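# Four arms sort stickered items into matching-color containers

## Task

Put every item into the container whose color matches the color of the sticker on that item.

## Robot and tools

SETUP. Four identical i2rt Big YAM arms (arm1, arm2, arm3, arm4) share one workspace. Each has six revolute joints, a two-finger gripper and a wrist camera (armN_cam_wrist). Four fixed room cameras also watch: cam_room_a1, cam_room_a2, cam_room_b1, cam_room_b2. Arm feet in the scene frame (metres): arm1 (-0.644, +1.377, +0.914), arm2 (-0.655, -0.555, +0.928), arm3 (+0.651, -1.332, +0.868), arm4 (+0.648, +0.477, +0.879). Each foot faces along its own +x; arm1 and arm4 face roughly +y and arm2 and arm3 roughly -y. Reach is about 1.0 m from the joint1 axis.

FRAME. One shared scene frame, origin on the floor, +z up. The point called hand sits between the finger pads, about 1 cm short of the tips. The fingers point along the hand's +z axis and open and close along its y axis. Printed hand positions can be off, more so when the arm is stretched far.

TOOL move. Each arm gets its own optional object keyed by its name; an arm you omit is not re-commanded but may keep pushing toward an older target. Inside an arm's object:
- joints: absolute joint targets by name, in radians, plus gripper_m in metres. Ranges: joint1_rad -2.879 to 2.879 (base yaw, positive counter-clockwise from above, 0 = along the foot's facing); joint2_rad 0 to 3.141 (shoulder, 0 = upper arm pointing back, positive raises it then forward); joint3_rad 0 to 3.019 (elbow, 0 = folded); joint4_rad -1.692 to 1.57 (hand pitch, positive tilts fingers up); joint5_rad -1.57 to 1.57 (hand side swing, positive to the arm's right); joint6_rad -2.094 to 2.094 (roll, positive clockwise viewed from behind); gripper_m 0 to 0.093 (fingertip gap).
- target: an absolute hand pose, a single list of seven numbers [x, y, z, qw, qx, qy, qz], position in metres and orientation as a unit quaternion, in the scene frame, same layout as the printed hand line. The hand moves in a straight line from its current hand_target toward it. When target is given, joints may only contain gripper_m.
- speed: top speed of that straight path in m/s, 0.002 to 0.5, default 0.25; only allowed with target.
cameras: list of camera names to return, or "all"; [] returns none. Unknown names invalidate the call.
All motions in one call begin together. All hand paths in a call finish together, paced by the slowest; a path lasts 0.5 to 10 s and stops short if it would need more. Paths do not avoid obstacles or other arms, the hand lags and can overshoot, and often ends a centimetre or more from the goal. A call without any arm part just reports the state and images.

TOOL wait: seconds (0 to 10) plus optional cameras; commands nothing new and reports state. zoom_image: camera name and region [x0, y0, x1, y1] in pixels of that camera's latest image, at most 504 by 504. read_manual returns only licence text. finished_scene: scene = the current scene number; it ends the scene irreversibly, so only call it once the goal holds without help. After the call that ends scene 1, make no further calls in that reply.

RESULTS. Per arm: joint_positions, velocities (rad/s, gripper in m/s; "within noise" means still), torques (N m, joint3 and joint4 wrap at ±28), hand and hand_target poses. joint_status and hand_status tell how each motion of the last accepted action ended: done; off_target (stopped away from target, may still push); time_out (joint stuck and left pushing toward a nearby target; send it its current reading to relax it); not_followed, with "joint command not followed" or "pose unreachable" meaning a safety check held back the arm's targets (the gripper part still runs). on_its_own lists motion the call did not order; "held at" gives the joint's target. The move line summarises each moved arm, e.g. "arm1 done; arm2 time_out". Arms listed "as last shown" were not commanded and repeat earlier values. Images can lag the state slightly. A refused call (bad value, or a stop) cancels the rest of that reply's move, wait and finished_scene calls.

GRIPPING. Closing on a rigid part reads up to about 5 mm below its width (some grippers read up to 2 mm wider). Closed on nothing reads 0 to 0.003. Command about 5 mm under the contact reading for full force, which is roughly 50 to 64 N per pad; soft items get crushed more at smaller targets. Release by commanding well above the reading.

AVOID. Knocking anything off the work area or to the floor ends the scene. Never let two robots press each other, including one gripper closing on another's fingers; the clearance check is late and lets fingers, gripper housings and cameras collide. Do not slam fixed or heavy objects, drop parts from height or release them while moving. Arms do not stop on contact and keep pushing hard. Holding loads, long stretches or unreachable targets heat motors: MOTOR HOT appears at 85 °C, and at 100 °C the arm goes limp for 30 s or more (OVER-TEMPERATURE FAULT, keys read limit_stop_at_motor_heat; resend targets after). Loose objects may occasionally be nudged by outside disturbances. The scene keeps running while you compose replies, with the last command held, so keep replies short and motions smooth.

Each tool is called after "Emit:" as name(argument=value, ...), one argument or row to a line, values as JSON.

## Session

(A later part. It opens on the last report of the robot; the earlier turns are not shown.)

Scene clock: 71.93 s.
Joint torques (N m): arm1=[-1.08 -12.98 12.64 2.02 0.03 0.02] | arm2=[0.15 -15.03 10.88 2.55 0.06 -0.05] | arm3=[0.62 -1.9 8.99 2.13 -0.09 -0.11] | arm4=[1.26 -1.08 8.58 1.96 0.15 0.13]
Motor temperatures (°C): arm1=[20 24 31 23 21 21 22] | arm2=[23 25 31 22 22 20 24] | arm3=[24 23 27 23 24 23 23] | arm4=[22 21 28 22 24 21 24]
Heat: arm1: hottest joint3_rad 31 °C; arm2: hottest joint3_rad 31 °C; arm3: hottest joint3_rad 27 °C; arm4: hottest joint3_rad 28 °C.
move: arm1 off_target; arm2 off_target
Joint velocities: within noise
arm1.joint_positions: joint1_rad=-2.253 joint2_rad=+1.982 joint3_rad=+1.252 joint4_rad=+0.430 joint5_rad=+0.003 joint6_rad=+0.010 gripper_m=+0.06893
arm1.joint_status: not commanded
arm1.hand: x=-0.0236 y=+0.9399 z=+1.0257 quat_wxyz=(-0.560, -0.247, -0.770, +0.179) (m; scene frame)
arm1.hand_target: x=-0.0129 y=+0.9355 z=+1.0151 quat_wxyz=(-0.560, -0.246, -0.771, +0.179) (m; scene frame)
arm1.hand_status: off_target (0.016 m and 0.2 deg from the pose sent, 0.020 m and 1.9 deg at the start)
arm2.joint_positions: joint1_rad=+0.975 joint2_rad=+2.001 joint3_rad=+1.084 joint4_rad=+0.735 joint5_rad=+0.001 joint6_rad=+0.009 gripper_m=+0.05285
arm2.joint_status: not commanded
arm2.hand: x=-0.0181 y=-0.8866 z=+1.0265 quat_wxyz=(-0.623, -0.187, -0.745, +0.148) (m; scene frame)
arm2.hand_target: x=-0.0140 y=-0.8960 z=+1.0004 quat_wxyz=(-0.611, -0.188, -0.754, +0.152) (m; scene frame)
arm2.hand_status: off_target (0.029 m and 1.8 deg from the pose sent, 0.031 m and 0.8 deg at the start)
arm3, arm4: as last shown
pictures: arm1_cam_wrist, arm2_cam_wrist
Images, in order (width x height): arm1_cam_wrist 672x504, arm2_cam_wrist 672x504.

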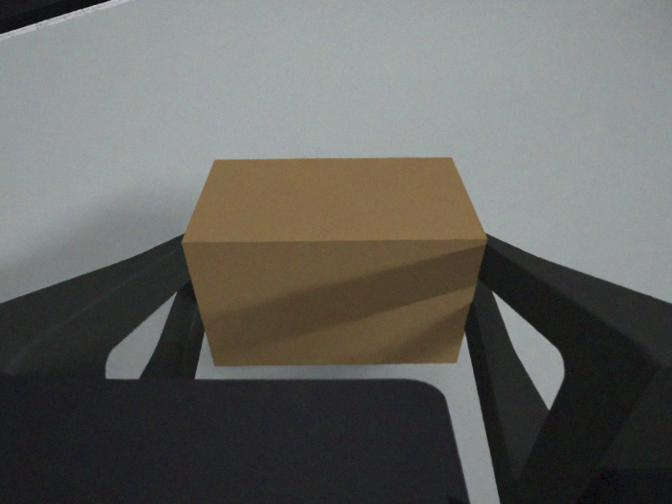

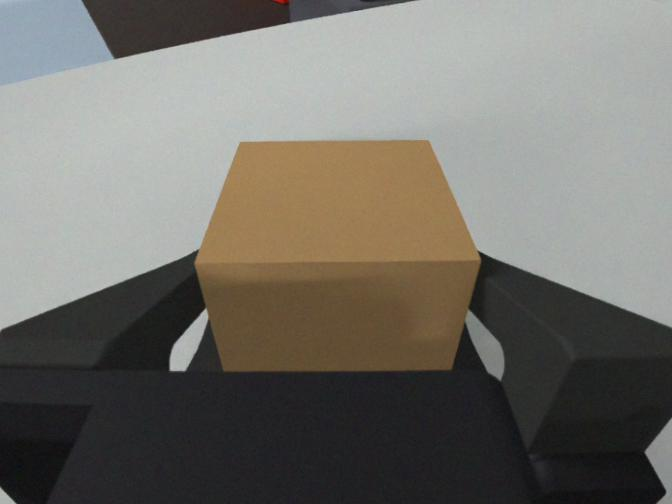

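Emit:
move(
  arm1={"joints":{"gripper_m":0.092}},
  arm2={"joints":{"gripper_m":0.08}},
  arm3={"joints":{"joint2_rad":1.05,"joint3_rad":0.5,"joint4_rad":0.1}},
  arm4={"joints":{"joint2_rad":1.05,"joint3_rad":0.5,"joint4_rad":0.1}},
  cameras=["arm1_cam_wrist","arm2_cam_wrist"],
)

Emit:
move(
  arm1={"target":[-0.284,1.121,1.10,0.56,0.2459,0.7707,-0.1787],"speed":0.3},
  arm2={"target":[-0.27,-0.76,1.09,0.6106,0.188,0.754,-0.1522],"speed":0.3},
  cameras=["arm1_cam_wrist","arm2_cam_wrist"],
)

Emit:
move(
  arm4={"target":[0.021,0.929,1.045,0.1851,-0.7559,0.2412,0.580],"speed":0.3},
  arm3={"target":[0.019,-0.905,1.045,0.1421,-0.7715,0.1852,0.592],"speed":0.3},
  cameras=["arm3_cam_wrist","arm4_cam_wrist"],
)

Scene clock: 83.87 s.
Joint torques (N m): arm1=[-1.55 -15.5 12.62 2.02 0.11 0] | arm2=[0.09 -16.09 10.69 2.41 0.06 -0.04] | arm3=[0.56 -7.18 8.31 2.47 -0.08 -0.1] | arm4=[1.73 -7.71 8.34 2.14 0.2 0.15]
Motor temperatures (°C): arm1=[20 24 31 23 21 21 22] | arm2=[23 25 32 22 22 20 24] | arm3=[24 23 27 23 24 23 23] | arm4=[22 21 29 22 24 21 24]
Heat: arm1: hottest joint3_rad 31 °C; arm2: hottest joint3_rad 32 °C; arm3: hottest joint3_rad 27 °C; arm4: hottest joint3_rad 29 °C.
move: arm1 done; arm2 done; arm3 done; arm4 done
Joint velocities: within noise
arm1.joint_positions: joint1_rad=-2.253 joint2_rad=+2.011 joint3_rad=+1.252 joint4_rad=+0.430 joint5_rad=+0.004 joint6_rad=+0.012 gripper_m=+0.09197
arm1.joint_status: all done
arm1.hand: x=-0.0244 y=+0.9402 z=+1.0041 quat_wxyz=(-0.549, -0.251, -0.778, +0.175) (m; scene frame)
arm1.hand_target: x=-0.0129 y=+0.9356 z=+1.0150 quat_wxyz=(-0.560, -0.246, -0.771, +0.179) (m; scene frame)
arm1.hand_status: not commanded
arm2.joint_positions: joint1_rad=+0.975 joint2_rad=+2.013 joint3_rad=+1.086 joint4_rad=+0.739 joint5_rad=+0.001 joint6_rad=+0.009 gripper_m=+0.07992
arm2.joint_status: all done
arm2.hand: x=-0.0180 y=-0.8867 z=+1.0196 quat_wxyz=(-0.620, -0.187, -0.747, +0.147) (m; scene frame)
arm2.hand_target: x=-0.0140 y=-0.8960 z=+1.0003 quat_wxyz=(-0.611, -0.188, -0.754, +0.152) (m; scene frame)
arm2.hand_status: not commanded
arm3.joint_positions: joint1_rad=-2.049 joint2_rad=+1.058 joint3_rad=+0.506 joint4_rad=+0.082 joint5_rad=+0.002 joint6_rad=+0.005 gripper_m=+0.09402
arm3.joint_status: all done
arm3.hand: x=+0.2867 y=-1.0793 z=+1.0444 quat_wxyz=(+0.149, -0.815, +0.258, +0.497) (m; scene frame)
arm3.hand_target: x=+0.2893 y=-1.0759 z=+1.0487 quat_wxyz=(+0.154, -0.809, +0.258, +0.505) (m; scene frame)
arm3.hand_status: not commanded
arm4.joint_positions: joint1_rad=+0.887 joint2_rad=+1.062 joint3_rad=+0.500 joint4_rad=+0.080 joint5_rad=-0.002 joint6_rad=-0.011 gripper_m=+0.09401
arm4.joint_status: all done
arm4.hand: x=+0.2928 y=+0.7361 z=+1.0556 quat_wxyz=(-0.160, +0.815, -0.260, -0.493) (m; scene frame)
arm4.hand_target: x=+0.2910 y=+0.7364 z=+1.0651 quat_wxyz=(-0.161, +0.805, -0.261, -0.507) (m; scene frame)
arm4.hand_status: not commanded
pictures: arm1_cam_wrist, arm2_cam_wrist
Images, in order (width x height): arm1_cam_wrist 672x504, arm2_cam_wrist 672x504.

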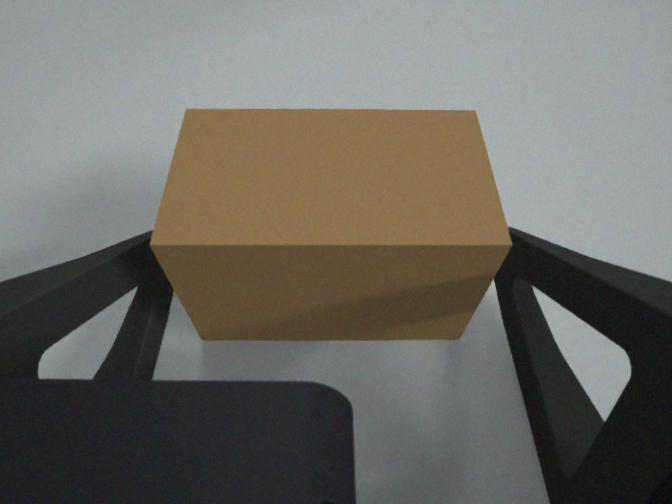

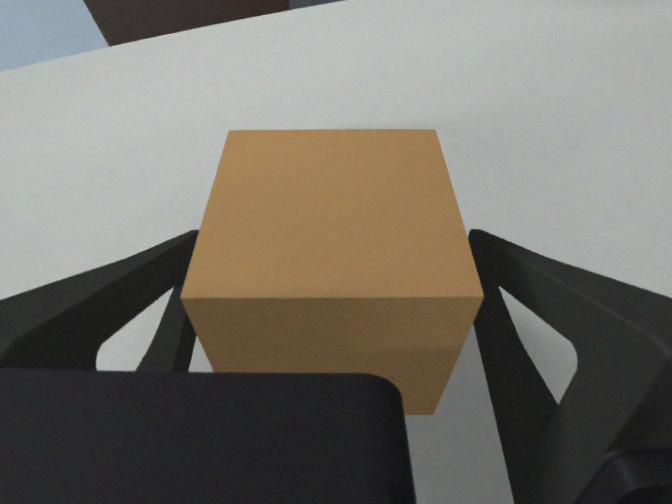

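Scene clock: 85.70 s.
Joint torques (N m): arm1=[-2.49 -3.08 10.55 1.46 -0.04 -0.06] | arm2=[0.26 -6.95 8.16 1.99 0.14 -0.04] | arm3=[0.56 -7.24 8.34 2.51 -0.07 -0.11] | arm4=[1.14 -7.65 8.43 2.15 0.16 0.13]
Motor temperatures (°C): arm1=[20 24 31 23 21 21 22] | arm2=[23 25 31 22 22 20 24] | arm3=[24 23 27 23 24 23 23] | arm4=[22 21 29 22 24 21 24]
Heat: arm1: hottest joint3_rad 31 °C; arm2: hottest joint3_rad 31 °C; arm3: hottest joint3_rad 27 °C; arm4: hottest joint3_rad 29 °C.
move: arm1 done; arm2 done
Joint velocities: within noise
arm1.joint_positions: joint1_rad=-2.253 joint2_rad=+1.053 joint3_rad=+0.413 joint4_rad=+0.350 joint5_rad=-0.006 joint6_rad=+0.013 gripper_m=+0.09197
arm1.joint_status: not commanded
arm1.hand: x=-0.2828 y=+1.1253 z=+1.1017 quat_wxyz=(-0.565, -0.245, -0.768, +0.175) (m; scene frame)
arm1.hand_target: x=-0.2840 y=+1.1210 z=+1.1000 quat_wxyz=(-0.560, -0.246, -0.771, +0.179) (m; scene frame)
arm1.hand_status: done (0.005 m and 0.8 deg from the pose sent, 0.331 m and 1.7 deg at the start)
arm2.joint_positions: joint1_rad=+0.975 joint2_rad=+1.204 joint3_rad=+0.332 joint4_rad=+0.688 joint5_rad=+0.002 joint6_rad=+0.009 gripper_m=+0.07994
arm2.joint_status: not commanded
arm2.hand: x=-0.2660 y=-0.7586 z=+1.0987 quat_wxyz=(-0.622, -0.187, -0.746, +0.148) (m; scene frame)
arm2.hand_target: x=-0.2701 y=-0.7600 z=+1.0902 quat_wxyz=(-0.611, -0.188, -0.754, +0.152) (m; scene frame)
arm2.hand_status: done (0.010 m and 1.7 deg from the pose sent, 0.291 m and 1.4 deg at the start)
arm3, arm4: as last shown
arm4.hand: x=+0.2928 y=+0.7361 z=+1.0557 quat_wxyz=(-0.160, +0.814, -0.260, -0.494) (m; scene frame)
pictures: arm1_cam_wrist, arm2_cam_wrist
Images, in order (width x height): arm1_cam_wrist 672x504, arm2_cam_wrist 672x504.

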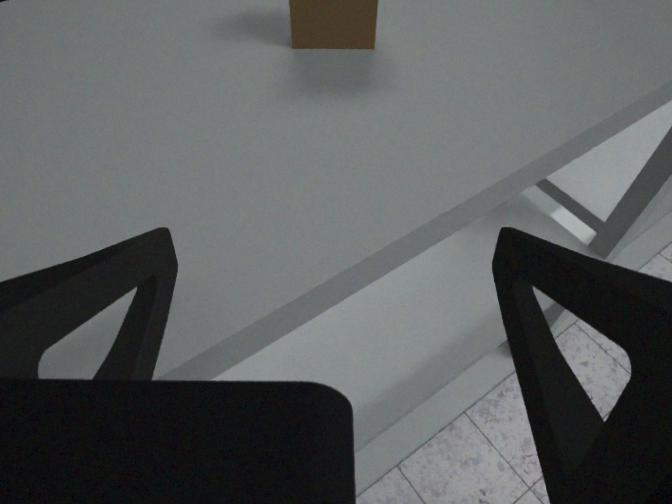

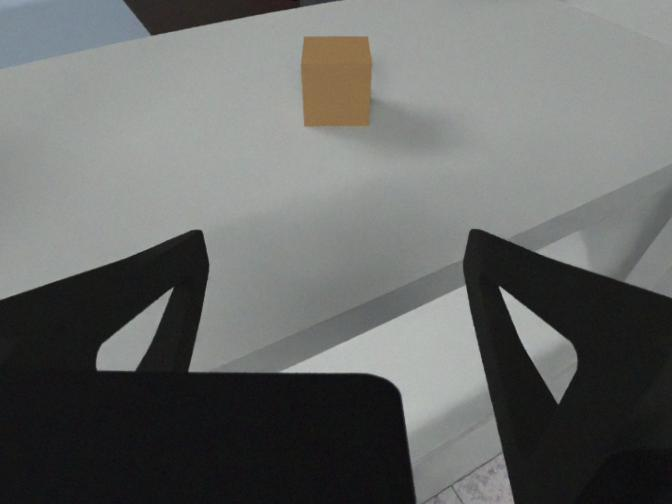

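Scene clock: 87.40 s.
Joint torques (N m): arm1=[-1.96 -2.14 10.58 1.43 -0.06 -0.07] | arm2=[0.38 -7.12 8.17 2.03 0.13 -0.04] | arm3=[0.38 -19.72 12.33 2.07 -0.13 -0.13] | arm4=[1.08 -20.01 11.14 1.52 0.02 0.08]
Motor temperatures (°C): arm1=[20 24 31 23 21 21 22] | arm2=[23 25 31 22 22 20 24] | arm3=[24 23 27 23 24 23 23] | arm4=[22 22 29 22 24 21 24]
Heat: arm1: hottest joint3_rad 31 °C; arm2: hottest joint3_rad 31 °C; arm3: hottest joint3_rad 27 °C; arm4: hottest joint3_rad 29 °C.
move: arm3 off_target; arm4 off_target
Joint velocities: within noise
arm1, arm2: as last shown
arm1.joint_positions: joint1_rad=-2.253 joint2_rad=+1.053 joint3_rad=+0.413 joint4_rad=+0.350 joint5_rad=-0.006 joint6_rad=+0.012 gripper_m=+0.09197
arm2.hand: x=-0.2660 y=-0.7586 z=+1.0986 quat_wxyz=(-0.622, -0.187, -0.746, +0.148) (m; scene frame)
arm3.joint_positions: joint1_rad=-2.059 joint2_rad=+1.890 joint3_rad=+1.239 joint4_rad=+0.351 joint5_rad=-0.142 joint6_rad=-0.043 gripper_m=+0.09402
arm3.joint_status: not commanded
arm3.hand: x=+0.0265 y=-0.9231 z=+1.0259 quat_wxyz=(+0.130, -0.784, +0.188, +0.578) (m; scene frame)
arm3.hand_target: x=+0.0205 y=-0.9058 z=+1.0453 quat_wxyz=(+0.142, -0.771, +0.185, +0.592) (m; scene frame)
arm3.hand_status: off_target (0.027 m and 2.6 deg from the pose sent, 0.319 m and 14.6 deg at the start)
arm4.joint_positions: joint1_rad=+0.887 joint2_rad=+1.933 joint3_rad=+1.268 joint4_rad=+0.371 joint5_rad=-0.002 joint6_rad=-0.011 gripper_m=+0.09401
arm4.joint_status: not commanded
arm4.hand: x=+0.0355 y=+0.9226 z=+1.0331 quat_wxyz=(-0.184, +0.765, -0.244, -0.567) (m; scene frame)
arm4.hand_target: x=+0.0220 y=+0.9284 z=+1.0452 quat_wxyz=(-0.185, +0.756, -0.241, -0.580) (m; scene frame)
arm4.hand_status: off_target (0.020 m and 1.8 deg from the pose sent, 0.333 m and 12.5 deg at the start)
pictures: arm3_cam_wrist, arm4_cam_wrist
Images, in order (width x height): arm3_cam_wrist 672x504, arm4_cam_wrist 672x504.

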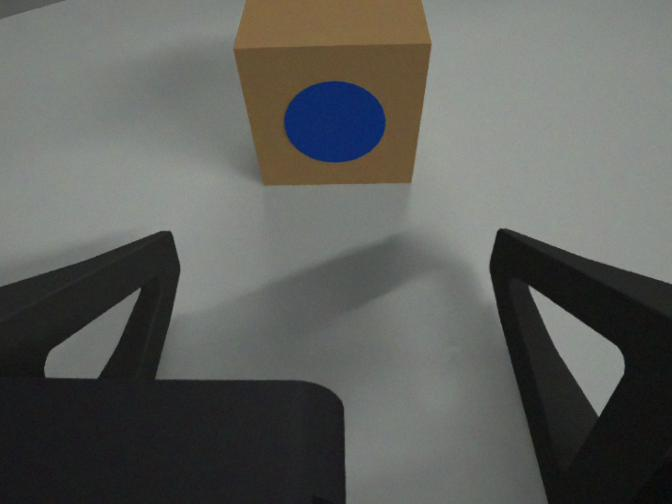

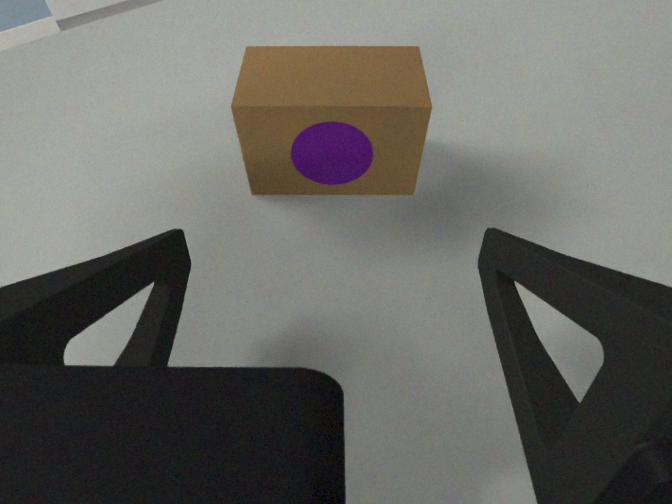

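Emit:
move(
  arm4={"target":[-0.062,0.986,1.020,0.1851,-0.7559,0.2412,0.580],"speed":0.15},
  arm3={"target":[-0.077,-0.879,1.024,0.1421,-0.7715,0.1852,0.592],"speed":0.15},
  cameras=["arm3_cam_wrist","arm4_cam_wrist"],
)

Scene clock: 120.40 s.
Joint torques (N m): arm1=[-2.43 -2.37 10.61 1.37 -0.09 -0.04] | arm2=[0.38 -7.12 8.16 2 0.14 -0.04] | arm3=[2.73 -21.54 12.72 1.31 0.01 0.04] | arm4=[1.26 -23.3 12.19 1.05 0.12 0.07]
Motor temperatures (°C): arm1=[20 24 32 23 21 21 21] | arm2=[23 25 30 22 22 20 23] | arm3=[24 24 30 23 24 23 23] | arm4=[22 23 34 22 24 21 24]
Heat: arm1: hottest joint3_rad 32 °C; arm2: hottest joint3_rad 30 °C; arm3: hottest joint3_rad 30 °C; arm4: hottest joint3_rad 34 °C.
move: arm3 off_target; arm4 off_target
Joint velocities: within noise
arm1, arm2: as last shown
arm3.joint_positions: joint1_rad=-2.038 joint2_rad=+2.104 joint3_rad=+1.579 joint4_rad=+0.271 joint5_rad=-0.096 joint6_rad=-0.046 gripper_m=+0.09402
arm3.joint_status: not commanded
arm3.hand: x=-0.0592 y=-0.8752 z=+1.0286 quat_wxyz=(+0.149, -0.771, +0.187, +0.591) (m; scene frame)
arm3.hand_target: x=-0.0759 y=-0.8799 z=+1.0240 quat_wxyz=(+0.142, -0.771, +0.185, +0.592) (m; scene frame)
arm3.hand_status: off_target (0.019 m and 0.9 deg from the pose sent, 0.113 m and 2.6 deg at the start)
arm4.joint_positions: joint1_rad=+0.887 joint2_rad=+2.177 joint3_rad=+1.634 joint4_rad=+0.271 joint5_rad=-0.002 joint6_rad=-0.012 gripper_m=+0.09401
arm4.joint_status: not commanded
arm4.hand: x=-0.0471 y=+0.9825 z=+1.0198 quat_wxyz=(-0.187, +0.758, -0.242, -0.576) (m; scene frame)
arm4.hand_target: x=-0.0609 y=+0.9853 z=+1.0201 quat_wxyz=(-0.185, +0.756, -0.241, -0.580) (m; scene frame)
arm4.hand_status: off_target (0.015 m and 0.6 deg from the pose sent, 0.117 m and 1.8 deg at the start)
pictures: arm3_cam_wrist, arm4_cam_wrist
Images, in order (width x height): arm3_cam_wrist 672x504, arm4_cam_wrist 672x504.

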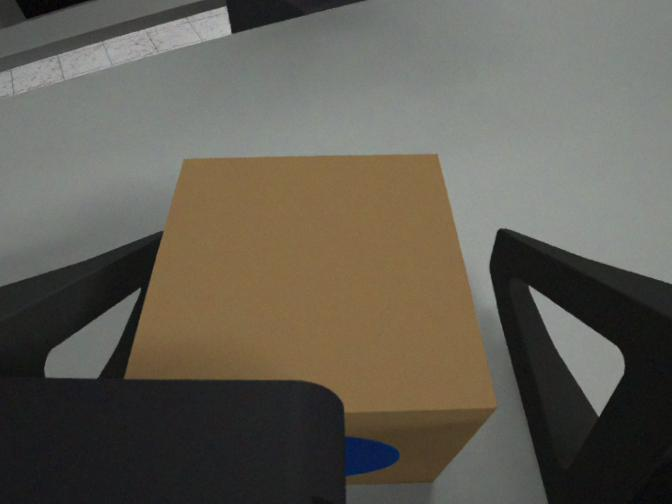

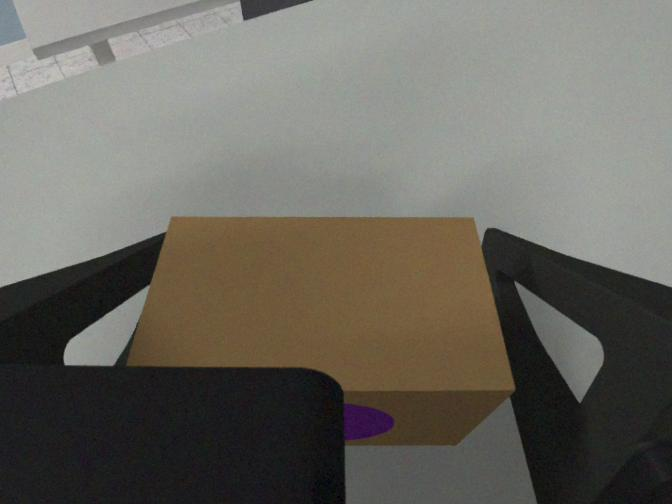

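Emit:
move(
  arm4={"joints":{"gripper_m":0.052}},
  arm3={"joints":{"gripper_m":0.035}},
  cameras=["arm3_cam_wrist","arm4_cam_wrist"],
)

Emit:
move(
  arm4={"target":[-0.035,0.965,1.075,0.1851,-0.7559,0.2412,0.580],"speed":0.2},
  arm3={"target":[-0.05,-0.886,1.075,0.1421,-0.7715,0.1852,0.592],"speed":0.2},
  cameras=["arm3_cam_wrist","arm4_cam_wrist"],
)

Scene clock: 126.23 s.
Joint torques (N m): arm1=[-2.55 -2.43 10.58 1.5 -0.06 -0.04] | arm2=[0.21 -6.95 8.14 1.99 0.13 -0.04] | arm3=[2.67 -21.36 12.72 1.33 0 0.03] | arm4=[1.14 -24 12.08 0.98 0.16 0.11]
Motor temperatures (°C): arm1=[20 24 32 23 21 21 21] | arm2=[23 25 30 22 22 20 23] | arm3=[24 24 30 23 24 23 23] | arm4=[22 23 35 22 24 21 24]
Heat: arm1: hottest joint3_rad 32 °C; arm2: hottest joint3_rad 30 °C; arm3: hottest joint3_rad 30 °C; arm4: hottest joint3_rad 35 °C.
move: arm3 off_target; arm4 off_target
Joint velocities: within noise
arm1, arm2: as last shown
arm1.hand_target: x=-0.2841 y=+1.1210 z=+1.1000 quat_wxyz=(-0.560, -0.246, -0.771, +0.179) (m; scene frame)
arm3.joint_positions: joint1_rad=-2.038 joint2_rad=+2.104 joint3_rad=+1.579 joint4_rad=+0.270 joint5_rad=-0.096 joint6_rad=-0.045 gripper_m=+0.05280
arm3.joint_status: gripper_m off_target (ended at +0.05283, target +0.03500)
arm3.hand: x=-0.0593 y=-0.8755 z=+1.0284 quat_wxyz=(+0.149, -0.771, +0.188, +0.590) (m; scene frame)
arm3.hand_target: x=-0.0758 y=-0.8799 z=+1.0240 quat_wxyz=(+0.142, -0.771, +0.185, +0.592) (m; scene frame)
arm3.hand_status: not commanded
arm4.joint_positions: joint1_rad=+0.887 joint2_rad=+2.177 joint3_rad=+1.634 joint4_rad=+0.271 joint5_rad=-0.002 joint6_rad=-0.012 gripper_m=+0.06861
arm4.joint_status: gripper_m off_target (ended at +0.06863, target +0.05200)
arm4.hand: x=-0.0473 y=+0.9822 z=+1.0197 quat_wxyz=(-0.187, +0.758, -0.242, -0.576) (m; scene frame)
arm4.hand_target: x=-0.0610 y=+0.9852 z=+1.0201 quat_wxyz=(-0.185, +0.756, -0.241, -0.580) (m; scene frame)
arm4.hand_status: not commanded
pictures: arm3_cam_wrist, arm4_cam_wrist
Images, in order (width x height): arm3_cam_wrist 672x504, arm4_cam_wrist 672x504.

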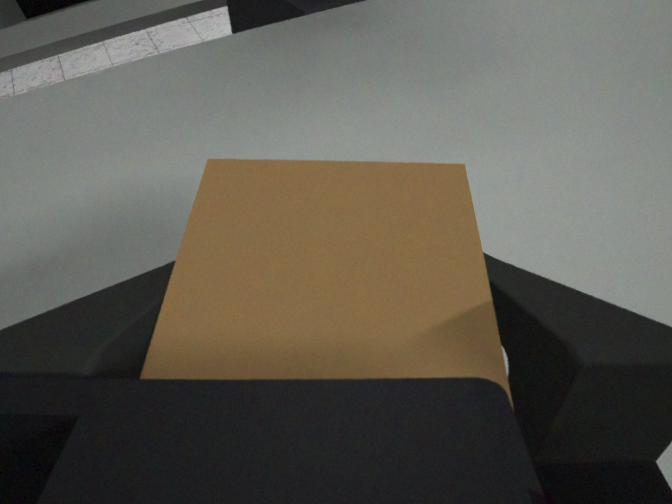

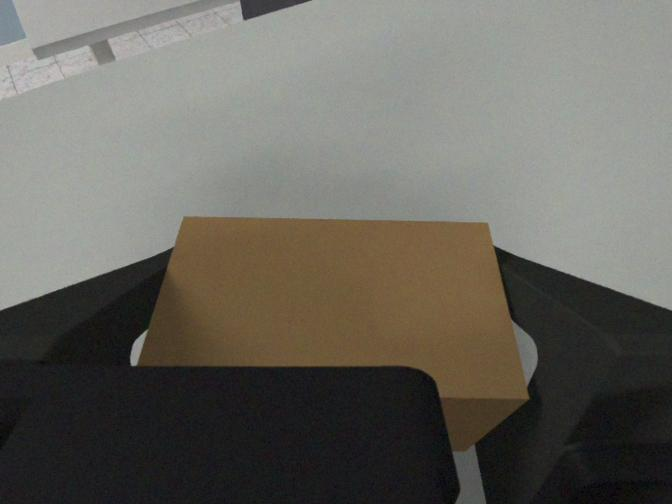

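Scene clock: 127.47 s.
Joint torques (N m): arm1=[-2.73 -2.08 10.45 1.57 -0.06 -0.04] | arm2=[0.26 -6.95 8.18 2.02 0.14 -0.04] | arm3=[1.73 -25.23 8.94 1.66 -0.11 0] | arm4=[1.38 -25.35 8.94 1.14 0.17 0.11]
Motor temperatures (°C): arm1=[20 24 32 23 21 21 21] | arm2=[23 25 30 22 22 20 23] | arm3=[24 24 30 23 24 23 23] | arm4=[22 24 35 22 24 21 25]
Heat: arm1: hottest joint3_rad 32 °C; arm2: hottest joint3_rad 30 °C; arm3: hottest joint3_rad 30 °C; arm4: hottest joint3_rad 35 °C.
move: arm3 done; arm4 done
Joint velocities: within noise
arm1, arm2: as last shown
arm3.joint_positions: joint1_rad=-2.038 joint2_rad=+2.027 joint3_rad=+1.568 joint4_rad=+0.198 joint5_rad=-0.105 joint6_rad=-0.045 gripper_m=+0.05296
arm3.joint_status: not commanded
arm3.hand: x=-0.0506 y=-0.8827 z=+1.0678 quat_wxyz=(+0.144, -0.773, +0.186, +0.589) (m; scene frame)
arm3.hand_target: x=-0.0500 y=-0.8859 z=+1.0750 quat_wxyz=(+0.142, -0.771, +0.185, +0.592) (m; scene frame)
arm3.hand_status: done (0.008 m and 0.5 deg from the pose sent, 0.049 m and 0.8 deg at the start)
arm4.joint_positions: joint1_rad=+0.888 joint2_rad=+2.070 joint3_rad=+1.585 joint4_rad=+0.218 joint5_rad=-0.002 joint6_rad=-0.012 gripper_m=+0.06861
arm4.joint_status: not commanded
arm4.hand: x=-0.0318 y=+0.9705 z=+1.0677 quat_wxyz=(-0.188, +0.757, -0.241, -0.578) (m; scene frame)
arm4.hand_target: x=-0.0349 y=+0.9650 z=+1.0749 quat_wxyz=(-0.185, +0.756, -0.241, -0.580) (m; scene frame)
arm4.hand_status: done (0.010 m and 0.4 deg from the pose sent, 0.059 m and 0.6 deg at the start)
pictures: arm3_cam_wrist, arm4_cam_wrist
Images, in order (width x height): arm3_cam_wrist 672x504, arm4_cam_wrist 672x504.

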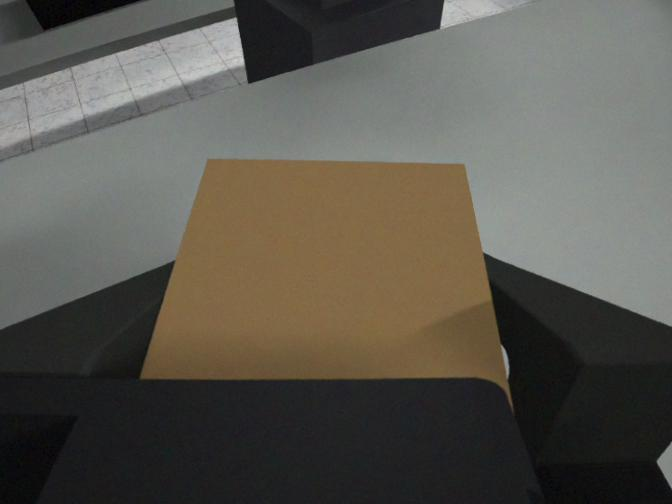

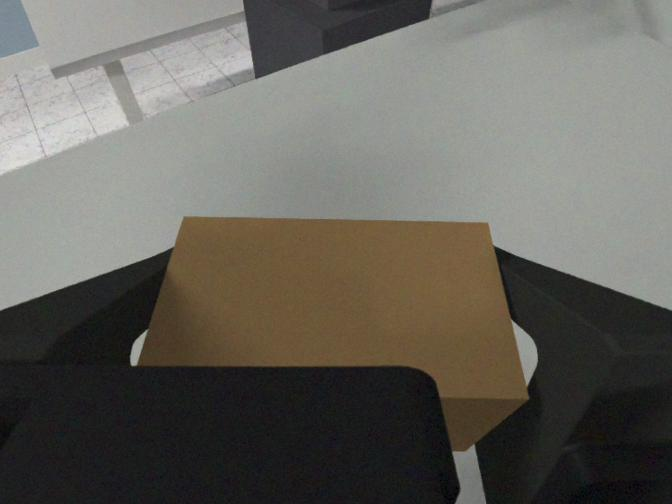

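Emit:
move(
  arm4={"target":[0.30,0.725,1.12,0.1851,-0.7559,0.2412,0.580],"speed":0.4},
  arm3={"target":[0.30,-1.085,1.12,0.1421,-0.7715,0.1852,0.592],"speed":0.4},
  cameras=[],
)

Emit:
move(
  arm4={"joints":{"joint1_rad":-1.10,"joint2_rad":0.7,"joint3_rad":1.3,"joint4_rad":-1.2,"joint5_rad":0,"joint6_rad":0}},
  arm3={"joints":{"joint1_rad":0.96,"joint2_rad":0.7,"joint3_rad":1.3,"joint4_rad":-1.2,"joint5_rad":0,"joint6_rad":0}},
  cameras=["arm3_cam_wrist","arm4_cam_wrist"],
)

Scene clock: 134.63 s.
Joint torques (N m): arm1=[-2.84 -2.43 10.63 1.35 -0.05 -0.03] | arm2=[0.32 -6.95 8.17 2.02 0.14 -0.04] | arm3=[0.38 -4.01 9.55 1.69 -0.13 -0.12] | arm4=[1.44 -3.9 9.61 1.13 0.25 0.13]
Motor temperatures (°C): arm1=[20 24 32 23 21 21 21] | arm2=[23 25 30 22 22 20 23] | arm3=[24 25 30 23 24 23 24] | arm4=[22 25 34 22 24 21 25]
Heat: arm1: hottest joint3_rad 32 °C; arm2: hottest joint3_rad 30 °C; arm3: hottest joint3_rad 30 °C; arm4: hottest joint3_rad 34 °C.
move: arm3 done; arm4 done
Joint velocities: within noise
arm1, arm2: as last shown
arm3.joint_positions: joint1_rad=-2.126 joint2_rad=+0.887 joint3_rad=+0.492 joint4_rad=+0.144 joint5_rad=-0.205 joint6_rad=-0.059 gripper_m=+0.05297
arm3.joint_status: not commanded
arm3.hand: x=+0.2976 y=-1.0898 z=+1.1230 quat_wxyz=(+0.138, -0.769, +0.183, +0.596) (m; scene frame)
arm3.hand_target: x=+0.3000 y=-1.0850 z=+1.1200 quat_wxyz=(+0.142, -0.771, +0.185, +0.592) (m; scene frame)
arm3.hand_status: done (0.006 m and 0.8 deg from the pose sent, 0.408 m and 0.5 deg at the start)
arm4.joint_positions: joint1_rad=+0.895 joint2_rad=+0.903 joint3_rad=+0.452 joint4_rad=+0.199 joint5_rad=+0.004 joint6_rad=-0.012 gripper_m=+0.06861
arm4.joint_status: not commanded
arm4.hand: x=+0.3040 y=+0.7256 z=+1.1215 quat_wxyz=(-0.190, +0.753, -0.239, -0.583) (m; scene frame)
arm4.hand_target: x=+0.3001 y=+0.7249 z=+1.1200 quat_wxyz=(-0.185, +0.756, -0.241, -0.580) (m; scene frame)
arm4.hand_status: done (0.004 m and 0.8 deg from the pose sent, 0.416 m and 0.4 deg at the start)
pictures: none
No camera images: "cameras" was empty.

Scene clock: 137.00 s.
Joint torques (N m): arm1=[-2.37 -1.85 10.66 1.46 -0.05 -0.02] | arm2=[0.21 -7 8.17 1.99 0.13 -0.05] | arm3=[2.02 -1.44 14.02 1.36 0.12 0.01] | arm4=[0.67 -1.44 12.3 0.84 -0.02 0.16]
Motor temperatures (°C): arm1=[20 24 32 23 21 21 21] | arm2=[23 25 30 22 22 20 23] | arm3=[24 25 30 23 24 23 24] | arm4=[22 25 35 22 24 21 25]
Heat: arm1: hottest joint3_rad 32 °C; arm2: hottest joint3_rad 30 °C; arm3: hottest joint3_rad 30 °C; arm4: hottest joint3_rad 35 °C.
move: arm3 done; arm4 done
Joint velocities: within noise
arm1, arm2: as last shown
arm3.joint_positions: joint1_rad=+0.950 joint2_rad=+0.706 joint3_rad=+1.240 joint4_rad=-1.195 joint5_rad=-0.003 joint6_rad=-0.006 gripper_m=+0.05314
arm3.joint_status: all done
arm3.hand: x=+0.8732 y=-1.5292 z=+1.3406 quat_wxyz=(-0.412, -0.320, -0.837, +0.165) (m; scene frame)
arm3.hand_target: x=+0.8702 y=-1.5227 z=+1.3725 quat_wxyz=(-0.438, -0.313, -0.825, +0.172) (m; scene frame)
arm3.hand_status: not commanded
arm4.joint_positions: joint1_rad=-1.098 joint2_rad=+0.706 joint3_rad=+1.246 joint4_rad=-1.190 joint5_rad=+0.003 joint6_rad=-0.011 gripper_m=+0.06861
arm4.joint_status: all done
arm4.hand: x=+0.9119 y=+0.6311 z=+1.3516 quat_wxyz=(-0.428, +0.239, -0.865, -0.112) (m; scene frame)
arm4.hand_target: x=+0.9062 y=+0.6275 z=+1.3794 quat_wxyz=(-0.448, +0.231, -0.855, -0.121) (m; scene frame)
arm4.hand_status: not commanded
pictures: arm3_cam_wrist, arm4_cam_wrist
Images, in order (width x height): arm3_cam_wrist 672x504, arm4_cam_wrist 672x504.

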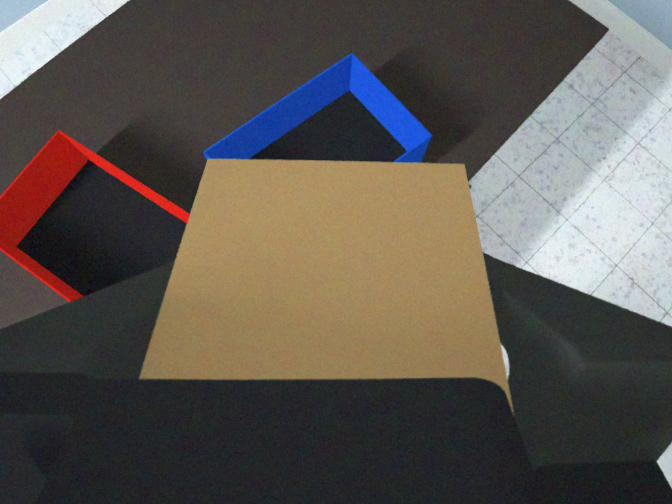

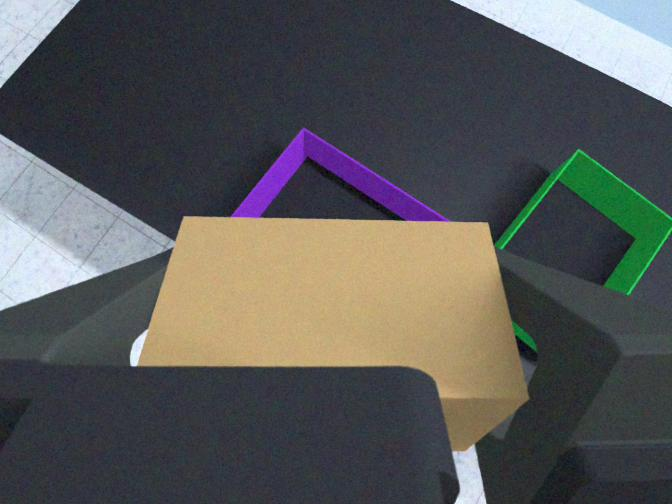

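Emit:
move(
  arm4={"target":[1.09,0.723,0.95,0,0,1,0],"speed":0.4},
  arm3={"target":[1.13,-1.74,0.95,0,0,1,0],"speed":0.4},
  cameras=["arm3_cam_wrist","arm4_cam_wrist","cam_room_a1","cam_room_a2"],
)

Scene clock: 144.03 s.
Joint torques (N m): arm1=[-2.67 -2.02 10.63 1.42 -0.07 -0.01] | arm2=[0.38 -7 8.17 1.98 0.14 -0.05] | arm3=[1.85 -24.76 12.36 -0.61 0.05 -0.1] | arm4=[0.26 -18.14 10.41 -0.47 0.03 0.17]
Motor temperatures (°C): arm1=[20 24 33 23 21 21 21] | arm2=[23 25 30 22 22 20 23] | arm3=[24 25 31 23 24 23 24] | arm4=[22 24 36 22 24 21 25]
Heat: arm1: hottest joint3_rad 33 °C; arm2: hottest joint3_rad 30 °C; arm3: hottest joint3_rad 31 °C; arm4: hottest joint3_rad 36 °C.
move: arm3 off_target; arm4 off_target
Joint velocities: within noise
arm1, arm2: as last shown
arm3.joint_positions: joint1_rad=+0.972 joint2_rad=+2.093 joint3_rad=+1.745 joint4_rad=-1.292 joint5_rad=-0.012 joint6_rad=-0.701 gripper_m=+0.05317
arm3.joint_status: not commanded
arm3.hand: x=+1.1118 y=-1.7328 z=+0.9210 quat_wxyz=(+0.022, -0.010, -1.000, -0.020) (m; scene frame)
arm3.hand_target: x=+1.1289 y=-1.7391 z=+0.9502 quat_wxyz=(+0.000, +0.000, -1.000, +0.000) (m; scene frame)
arm3.hand_status: off_target (0.035 m and 3.6 deg from the pose sent, 0.513 m and 66.3 deg at the start)
arm4.joint_positions: joint1_rad=-1.113 joint2_rad=+1.764 joint3_rad=+1.259 joint4_rad=-1.098 joint5_rad=+0.002 joint6_rad=+0.494 gripper_m=+0.06861
arm4.joint_status: not commanded
arm4.hand: x=+1.0728 y=+0.7165 z=+0.9326 quat_wxyz=(+0.016, +0.010, -1.000, +0.011) (m; scene frame)
arm4.hand_target: x=+1.0893 y=+0.7227 z=+0.9503 quat_wxyz=(+0.000, +0.000, -1.000, +0.000) (m; scene frame)
arm4.hand_status: off_target (0.025 m and 2.5 deg from the pose sent, 0.449 m and 60.3 deg at the start)
pictures: arm3_cam_wrist, arm4_cam_wrist, cam_room_a1, cam_room_a2
Images, in order (width x height): arm3_cam_wrist 672x504, arm4_cam_wrist 672x504, cam_room_a1 672x504, cam_room_a2 672x504.

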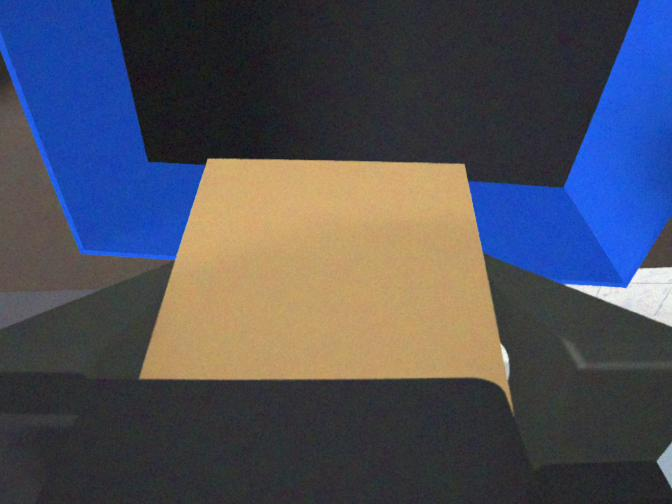

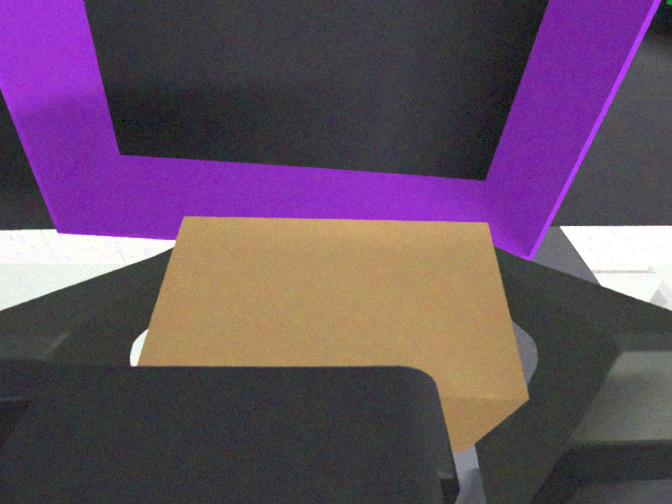

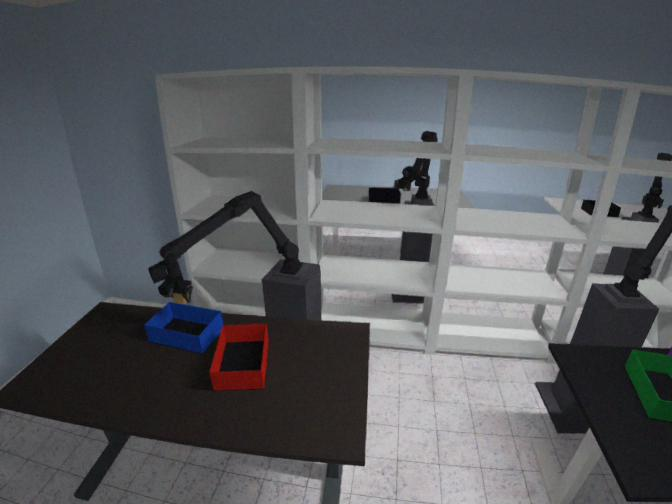

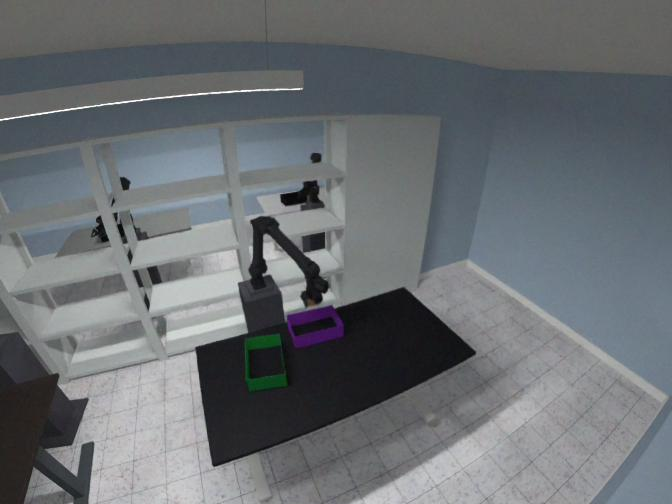

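Emit:
move(
  arm4={"target":[1.095,0.742,0.76,0,0,1,0],"speed":0.25},
  arm3={"target":[1.13,-1.757,0.77,0,0,1,0],"speed":0.25},
  cameras=["arm3_cam_wrist","arm4_cam_wrist"],
)

Scene clock: 171.17 s.
Joint torques (N m): arm1=[-2.37 -2.37 10.59 1.52 -0.08 -0.04] | arm2=[0.26 -7 8.16 2 0.14 -0.04] | arm3=[0.62 -25.35 7.66 0.23 0.05 -0.12] | arm4=[1.49 -19.55 6.17 0.31 0.02 0.19]
Motor temperatures (°C): arm1=[20 24 33 23 21 21 21] | arm2=[23 25 30 22 22 20 23] | arm3=[24 27 33 23 24 23 24] | arm4=[22 24 37 22 24 21 26]
Heat: arm1: hottest joint3_rad 33 °C; arm2: hottest joint3_rad 30 °C; arm3: hottest joint3_rad 33 °C; arm4: hottest joint3_rad 37 °C.
move: arm3 off_target; arm4 off_target
Joint velocities: within noise
arm1.joint_positions: joint1_rad=-2.253 joint2_rad=+1.053 joint3_rad=+0.413 joint4_rad=+0.350 joint5_rad=-0.006 joint6_rad=+0.012 gripper_m=+0.09197
arm1.joint_status: not commanded
arm1.hand: x=-0.2828 y=+1.1253 z=+1.1017 quat_wxyz=(-0.565, -0.245, -0.768, +0.175) (m; scene frame)
arm1.hand_target: x=-0.2841 y=+1.1210 z=+1.1000 quat_wxyz=(-0.560, -0.246, -0.771, +0.179) (m; scene frame)
arm1.hand_status: not commanded
arm2.joint_positions: joint1_rad=+0.975 joint2_rad=+1.204 joint3_rad=+0.332 joint4_rad=+0.688 joint5_rad=+0.002 joint6_rad=+0.009 gripper_m=+0.07994
arm2.joint_status: not commanded
arm2.hand: x=-0.2660 y=-0.7586 z=+1.0986 quat_wxyz=(-0.622, -0.187, -0.746, +0.148) (m; scene frame)
arm2.hand_target: x=-0.2701 y=-0.7600 z=+1.0902 quat_wxyz=(-0.611, -0.188, -0.754, +0.152) (m; scene frame)
arm2.hand_status: not commanded
arm3.joint_positions: joint1_rad=+0.972 joint2_rad=+2.328 joint3_rad=+1.701 joint4_rad=-0.981 joint5_rad=-0.012 joint6_rad=-0.719 gripper_m=+0.05317
arm3.joint_status: not commanded
arm3.hand: x=+1.1269 y=-1.7481 z=+0.7610 quat_wxyz=(+0.010, -0.001, -1.000, -0.010) (m; scene frame)
arm3.hand_target: x=+1.1298 y=-1.7570 z=+0.7700 quat_wxyz=(+0.000, +0.000, -1.000, +0.000) (m; scene frame)
arm3.hand_status: off_target (0.013 m and 1.6 deg from the pose sent, 0.154 m and 3.6 deg at the start)
arm4.joint_positions: joint1_rad=-1.098 joint2_rad=+2.097 joint3_rad=+1.218 joint4_rad=-0.710 joint5_rad=+0.002 joint6_rad=+0.522 gripper_m=+0.06861
arm4.joint_status: not commanded
arm4.hand: x=+1.0878 y=+0.7338 z=+0.7579 quat_wxyz=(+0.010, +0.004, -1.000, +0.007) (m; scene frame)
arm4.hand_target: x=+1.0948 y=+0.7419 z=+0.7602 quat_wxyz=(+0.000, +0.000, -1.000, +0.000) (m; scene frame)
arm4.hand_status: off_target (0.011 m and 1.5 deg from the pose sent, 0.176 m and 2.5 deg at the start)
pictures: arm3_cam_wrist, arm4_cam_wrist
Images, in order (width x height): arm3_cam_wrist 672x504, arm4_cam_wrist 672x504.

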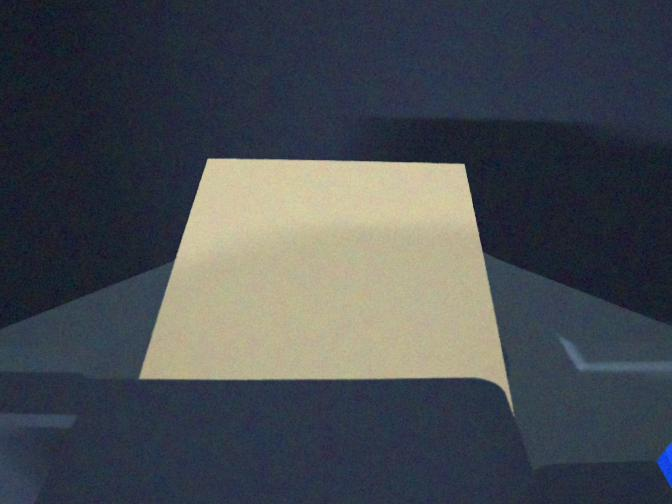

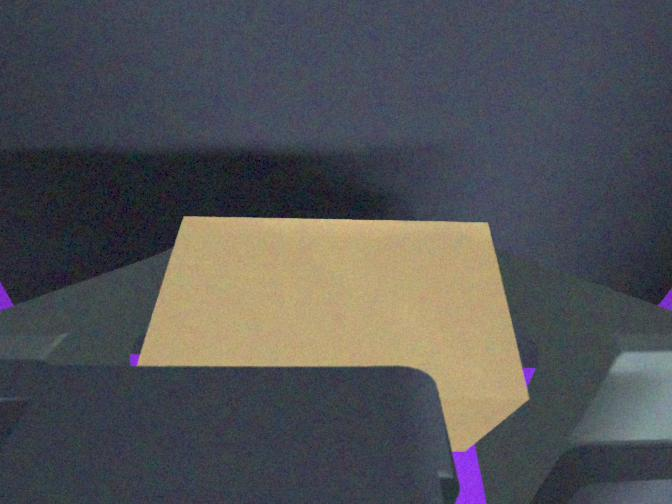

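Emit:
move(
  arm4={"target":[1.095,0.742,0.722,0,0,1,0],"speed":0.1},
  arm3={"target":[1.13,-1.757,0.735,0,0,1,0],"speed":0.1},
  cameras=["arm3_cam_wrist","arm4_cam_wrist"],
)

Scene clock: 174.77 s.
Joint torques (N m): arm1=[-2.9 -3.08 10.69 1.57 -0.04 -0.06] | arm2=[0.38 -7 8.17 1.99 0.14 -0.04] | arm3=[0.62 -22.65 7.49 0.29 0.03 -0.11] | arm4=[1.14 -16.79 6.11 0.51 -0.04 0.15]
Motor temperatures (°C): arm1=[20 24 33 23 21 21 21] | arm2=[23 25 30 22 22 20 23] | arm3=[24 27 33 23 24 23 24] | arm4=[22 24 36 22 24 21 26]
Heat: arm1: hottest joint3_rad 33 °C; arm2: hottest joint3_rad 30 °C; arm3: hottest joint3_rad 33 °C; arm4: hottest joint3_rad 36 °C.
move: arm3 off_target; arm4 off_target
Joint velocities: within noise
arm1, arm2: as last shown
arm3.joint_positions: joint1_rad=+0.972 joint2_rad=+2.351 joint3_rad=+1.701 joint4_rad=-0.925 joint5_rad=-0.011 joint6_rad=-0.719 gripper_m=+0.05316
arm3.joint_status: not commanded
arm3.hand: x=+1.1331 y=-1.7538 z=+0.7468 quat_wxyz=(-0.003, +0.000, -1.000, +0.001) (m; scene frame)
arm3.hand_target: x=+1.1298 y=-1.7569 z=+0.7352 quat_wxyz=(+0.000, +0.000, -1.000, +0.000) (m; scene frame)
arm3.hand_status: off_target (0.013 m and 0.4 deg from the pose sent, 0.028 m and 1.6 deg at the start)
arm4.joint_positions: joint1_rad=-1.096 joint2_rad=+2.137 joint3_rad=+1.220 joint4_rad=-0.633 joint5_rad=+0.005 joint6_rad=+0.525 gripper_m=+0.06861
arm4.joint_status: not commanded
arm4.hand: x=+1.0963 y=+0.7389 z=+0.7389 quat_wxyz=(-0.008, +0.003, -1.000, -0.001) (m; scene frame)
arm4.hand_target: x=+1.0946 y=+0.7417 z=+0.7225 quat_wxyz=(+0.000, +0.000, -1.000, +0.000) (m; scene frame)
arm4.hand_status: off_target (0.017 m and 1.0 deg from the pose sent, 0.037 m and 1.5 deg at the start)
pictures: arm3_cam_wrist, arm4_cam_wrist
Images, in order (width x height): arm3_cam_wrist 672x504, arm4_cam_wrist 672x504.

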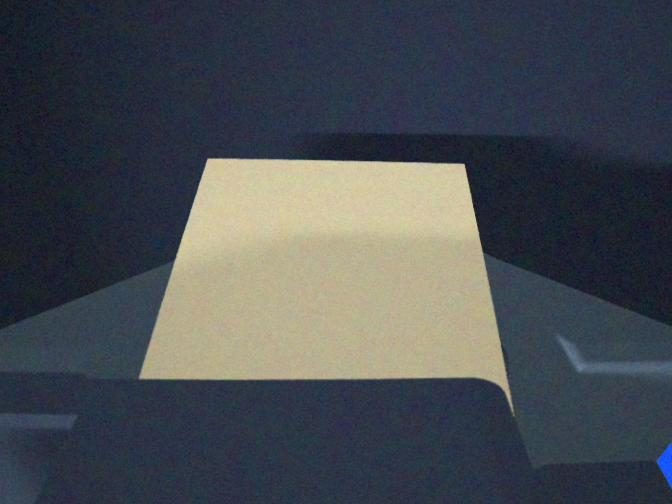

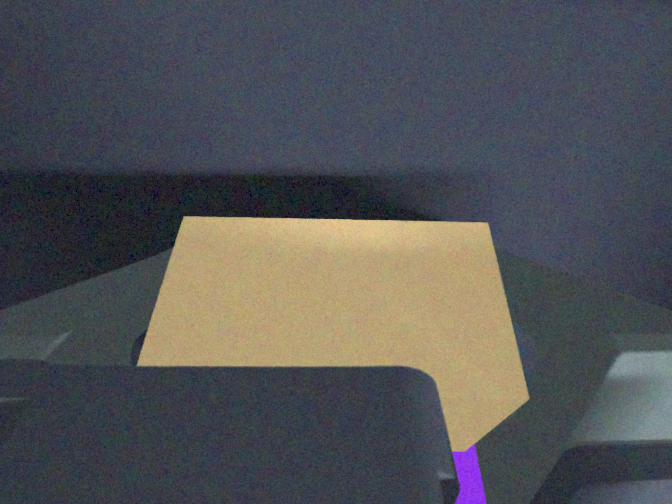

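Both blocks have touched down, so I release them and raise the hands.

Emit:
move(
  arm4={"joints":{"gripper_m":0.09}},
  arm3={"joints":{"gripper_m":0.08}},
  cameras=[],
)

Emit:
move(
  arm4={"target":[1.085,0.738,0.95,0,0,1,0],"speed":0.3},
  arm3={"target":[1.13,-1.753,0.95,0,0,1,0],"speed":0.3},
  cameras=["arm3_cam_wrist","arm4_cam_wrist"],
)

Scene clock: 184.53 s.
Joint torques (N m): arm1=[-2.67 -2.55 10.56 1.43 -0.05 -0.06] | arm2=[0.26 -6.95 8.14 1.99 0.13 -0.04] | arm3=[0.62 -22.59 7.54 0.35 0.03 -0.11] | arm4=[0.97 -17.44 6.13 0.28 -0.07 0.14]
Motor temperatures (°C): arm1=[20 24 33 23 21 21 21] | arm2=[23 24 29 22 22 20 23] | arm3=[24 28 32 23 24 23 24] | arm4=[22 25 34 22 24 21 26]
Heat: arm1: hottest joint3_rad 33 °C; arm2: hottest joint3_rad 29 °C; arm3: hottest joint3_rad 32 °C; arm4: hottest joint3_rad 34 °C.
move: arm3 done; arm4 done
Joint velocities: within noise
arm1, arm2: as last shown
arm3.joint_positions: joint1_rad=+0.972 joint2_rad=+2.351 joint3_rad=+1.701 joint4_rad=-0.925 joint5_rad=-0.011 joint6_rad=-0.719 gripper_m=+0.07996
arm3.joint_status: all done
arm3.hand: x=+1.1331 y=-1.7538 z=+0.7468 quat_wxyz=(-0.003, +0.000, -1.000, +0.001) (m; scene frame)
arm3.hand_target: x=+1.1298 y=-1.7569 z=+0.7352 quat_wxyz=(+0.000, +0.000, -1.000, +0.000) (m; scene frame)
arm3.hand_status: not commanded
arm4.joint_positions: joint1_rad=-1.096 joint2_rad=+2.137 joint3_rad=+1.220 joint4_rad=-0.633 joint5_rad=+0.005 joint6_rad=+0.525 gripper_m=+0.08991
arm4.joint_status: all done
arm4.hand: x=+1.0963 y=+0.7390 z=+0.7389 quat_wxyz=(-0.008, +0.003, -1.000, -0.002) (m; scene frame)
arm4.hand_target: x=+1.0945 y=+0.7417 z=+0.7225 quat_wxyz=(+0.000, +0.000, -1.000, +0.000) (m; scene frame)
arm4.hand_status: not commanded
pictures: none
No camera images: "cameras" was empty.

Scene clock: 186.03 s.
Joint torques (N m): arm1=[-2.37 -2.55 10.58 1.63 -0.06 -0.06] | arm2=[0.38 -7 8.17 2 0.14 -0.04] | arm3=[0.67 -22.83 11.47 -0.44 0.03 -0.1] | arm4=[1.44 -17.73 9.62 -0.5 0.02 0.15]
Motor temperatures (°C): arm1=[20 24 33 23 21 21 21] | arm2=[23 24 29 22 22 20 23] | arm3=[24 28 32 23 24 23 24] | arm4=[22 25 34 22 24 21 26]
Heat: arm1: hottest joint3_rad 33 °C; arm2: hottest joint3_rad 29 °C; arm3: hottest joint3_rad 32 °C; arm4: hottest joint3_rad 34 °C.
move: arm3 off_target; arm4 off_target
Joint velocities: within noise
arm1, arm2: as last shown
arm3.joint_positions: joint1_rad=+0.972 joint2_rad=+2.094 joint3_rad=+1.801 joint4_rad=-1.310 joint5_rad=-0.011 joint6_rad=-0.719 gripper_m=+0.07996
arm3.joint_status: not commanded
arm3.hand: x=+1.1237 y=-1.7432 z=+0.9399 quat_wxyz=(+0.008, +0.000, -1.000, -0.008) (m; scene frame)
arm3.hand_target: x=+1.1296 y=-1.7528 z=+0.9500 quat_wxyz=(+0.000, +0.000, -1.000, +0.000) (m; scene frame)
arm3.hand_status: off_target (0.015 m and 1.3 deg from the pose sent, 0.203 m and 0.4 deg at the start)
arm4.joint_positions: joint1_rad=-1.096 joint2_rad=+1.765 joint3_rad=+1.285 joint4_rad=-1.103 joint5_rad=+0.003 joint6_rad=+0.526 gripper_m=+0.08992
arm4.joint_status: not commanded
arm4.hand: x=+1.0777 y=+0.7286 z=+0.9411 quat_wxyz=(+0.007, +0.002, -1.000, +0.006) (m; scene frame)
arm4.hand_target: x=+1.0847 y=+0.7378 z=+0.9502 quat_wxyz=(+0.000, +0.000, -1.000, +0.000) (m; scene frame)
arm4.hand_status: off_target (0.015 m and 1.0 deg from the pose sent, 0.211 m and 1.0 deg at the start)
pictures: arm3_cam_wrist, arm4_cam_wrist
Images, in order (width x height): arm3_cam_wrist 672x504, arm4_cam_wrist 672x504.

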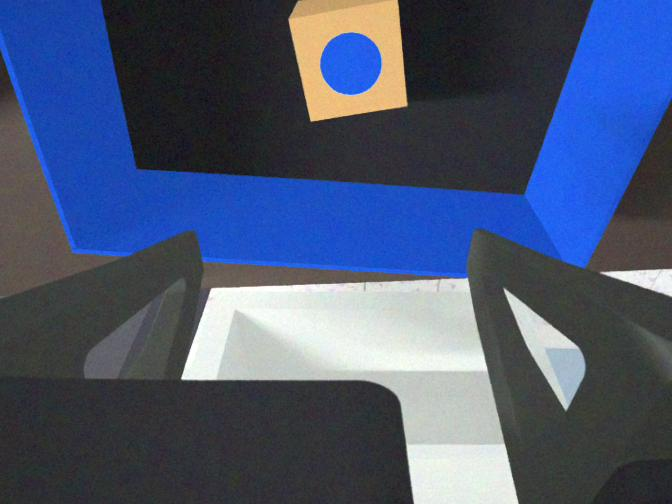

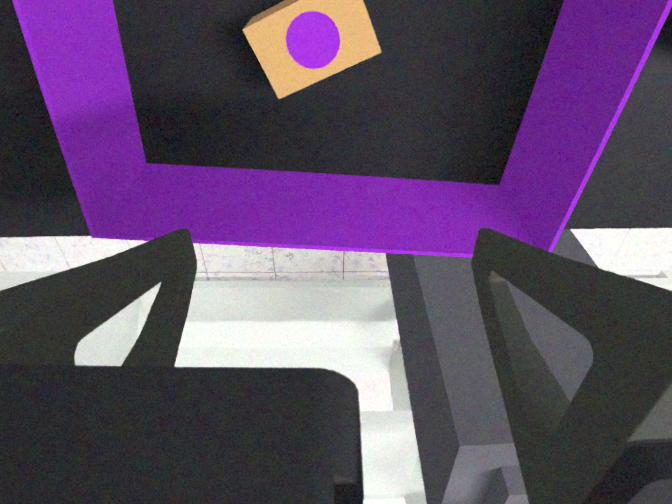

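Both items are resting in the containers that match their stickers.

Emit:
finished_scene(
  scene=3,
)

The scene is finished: the task was done.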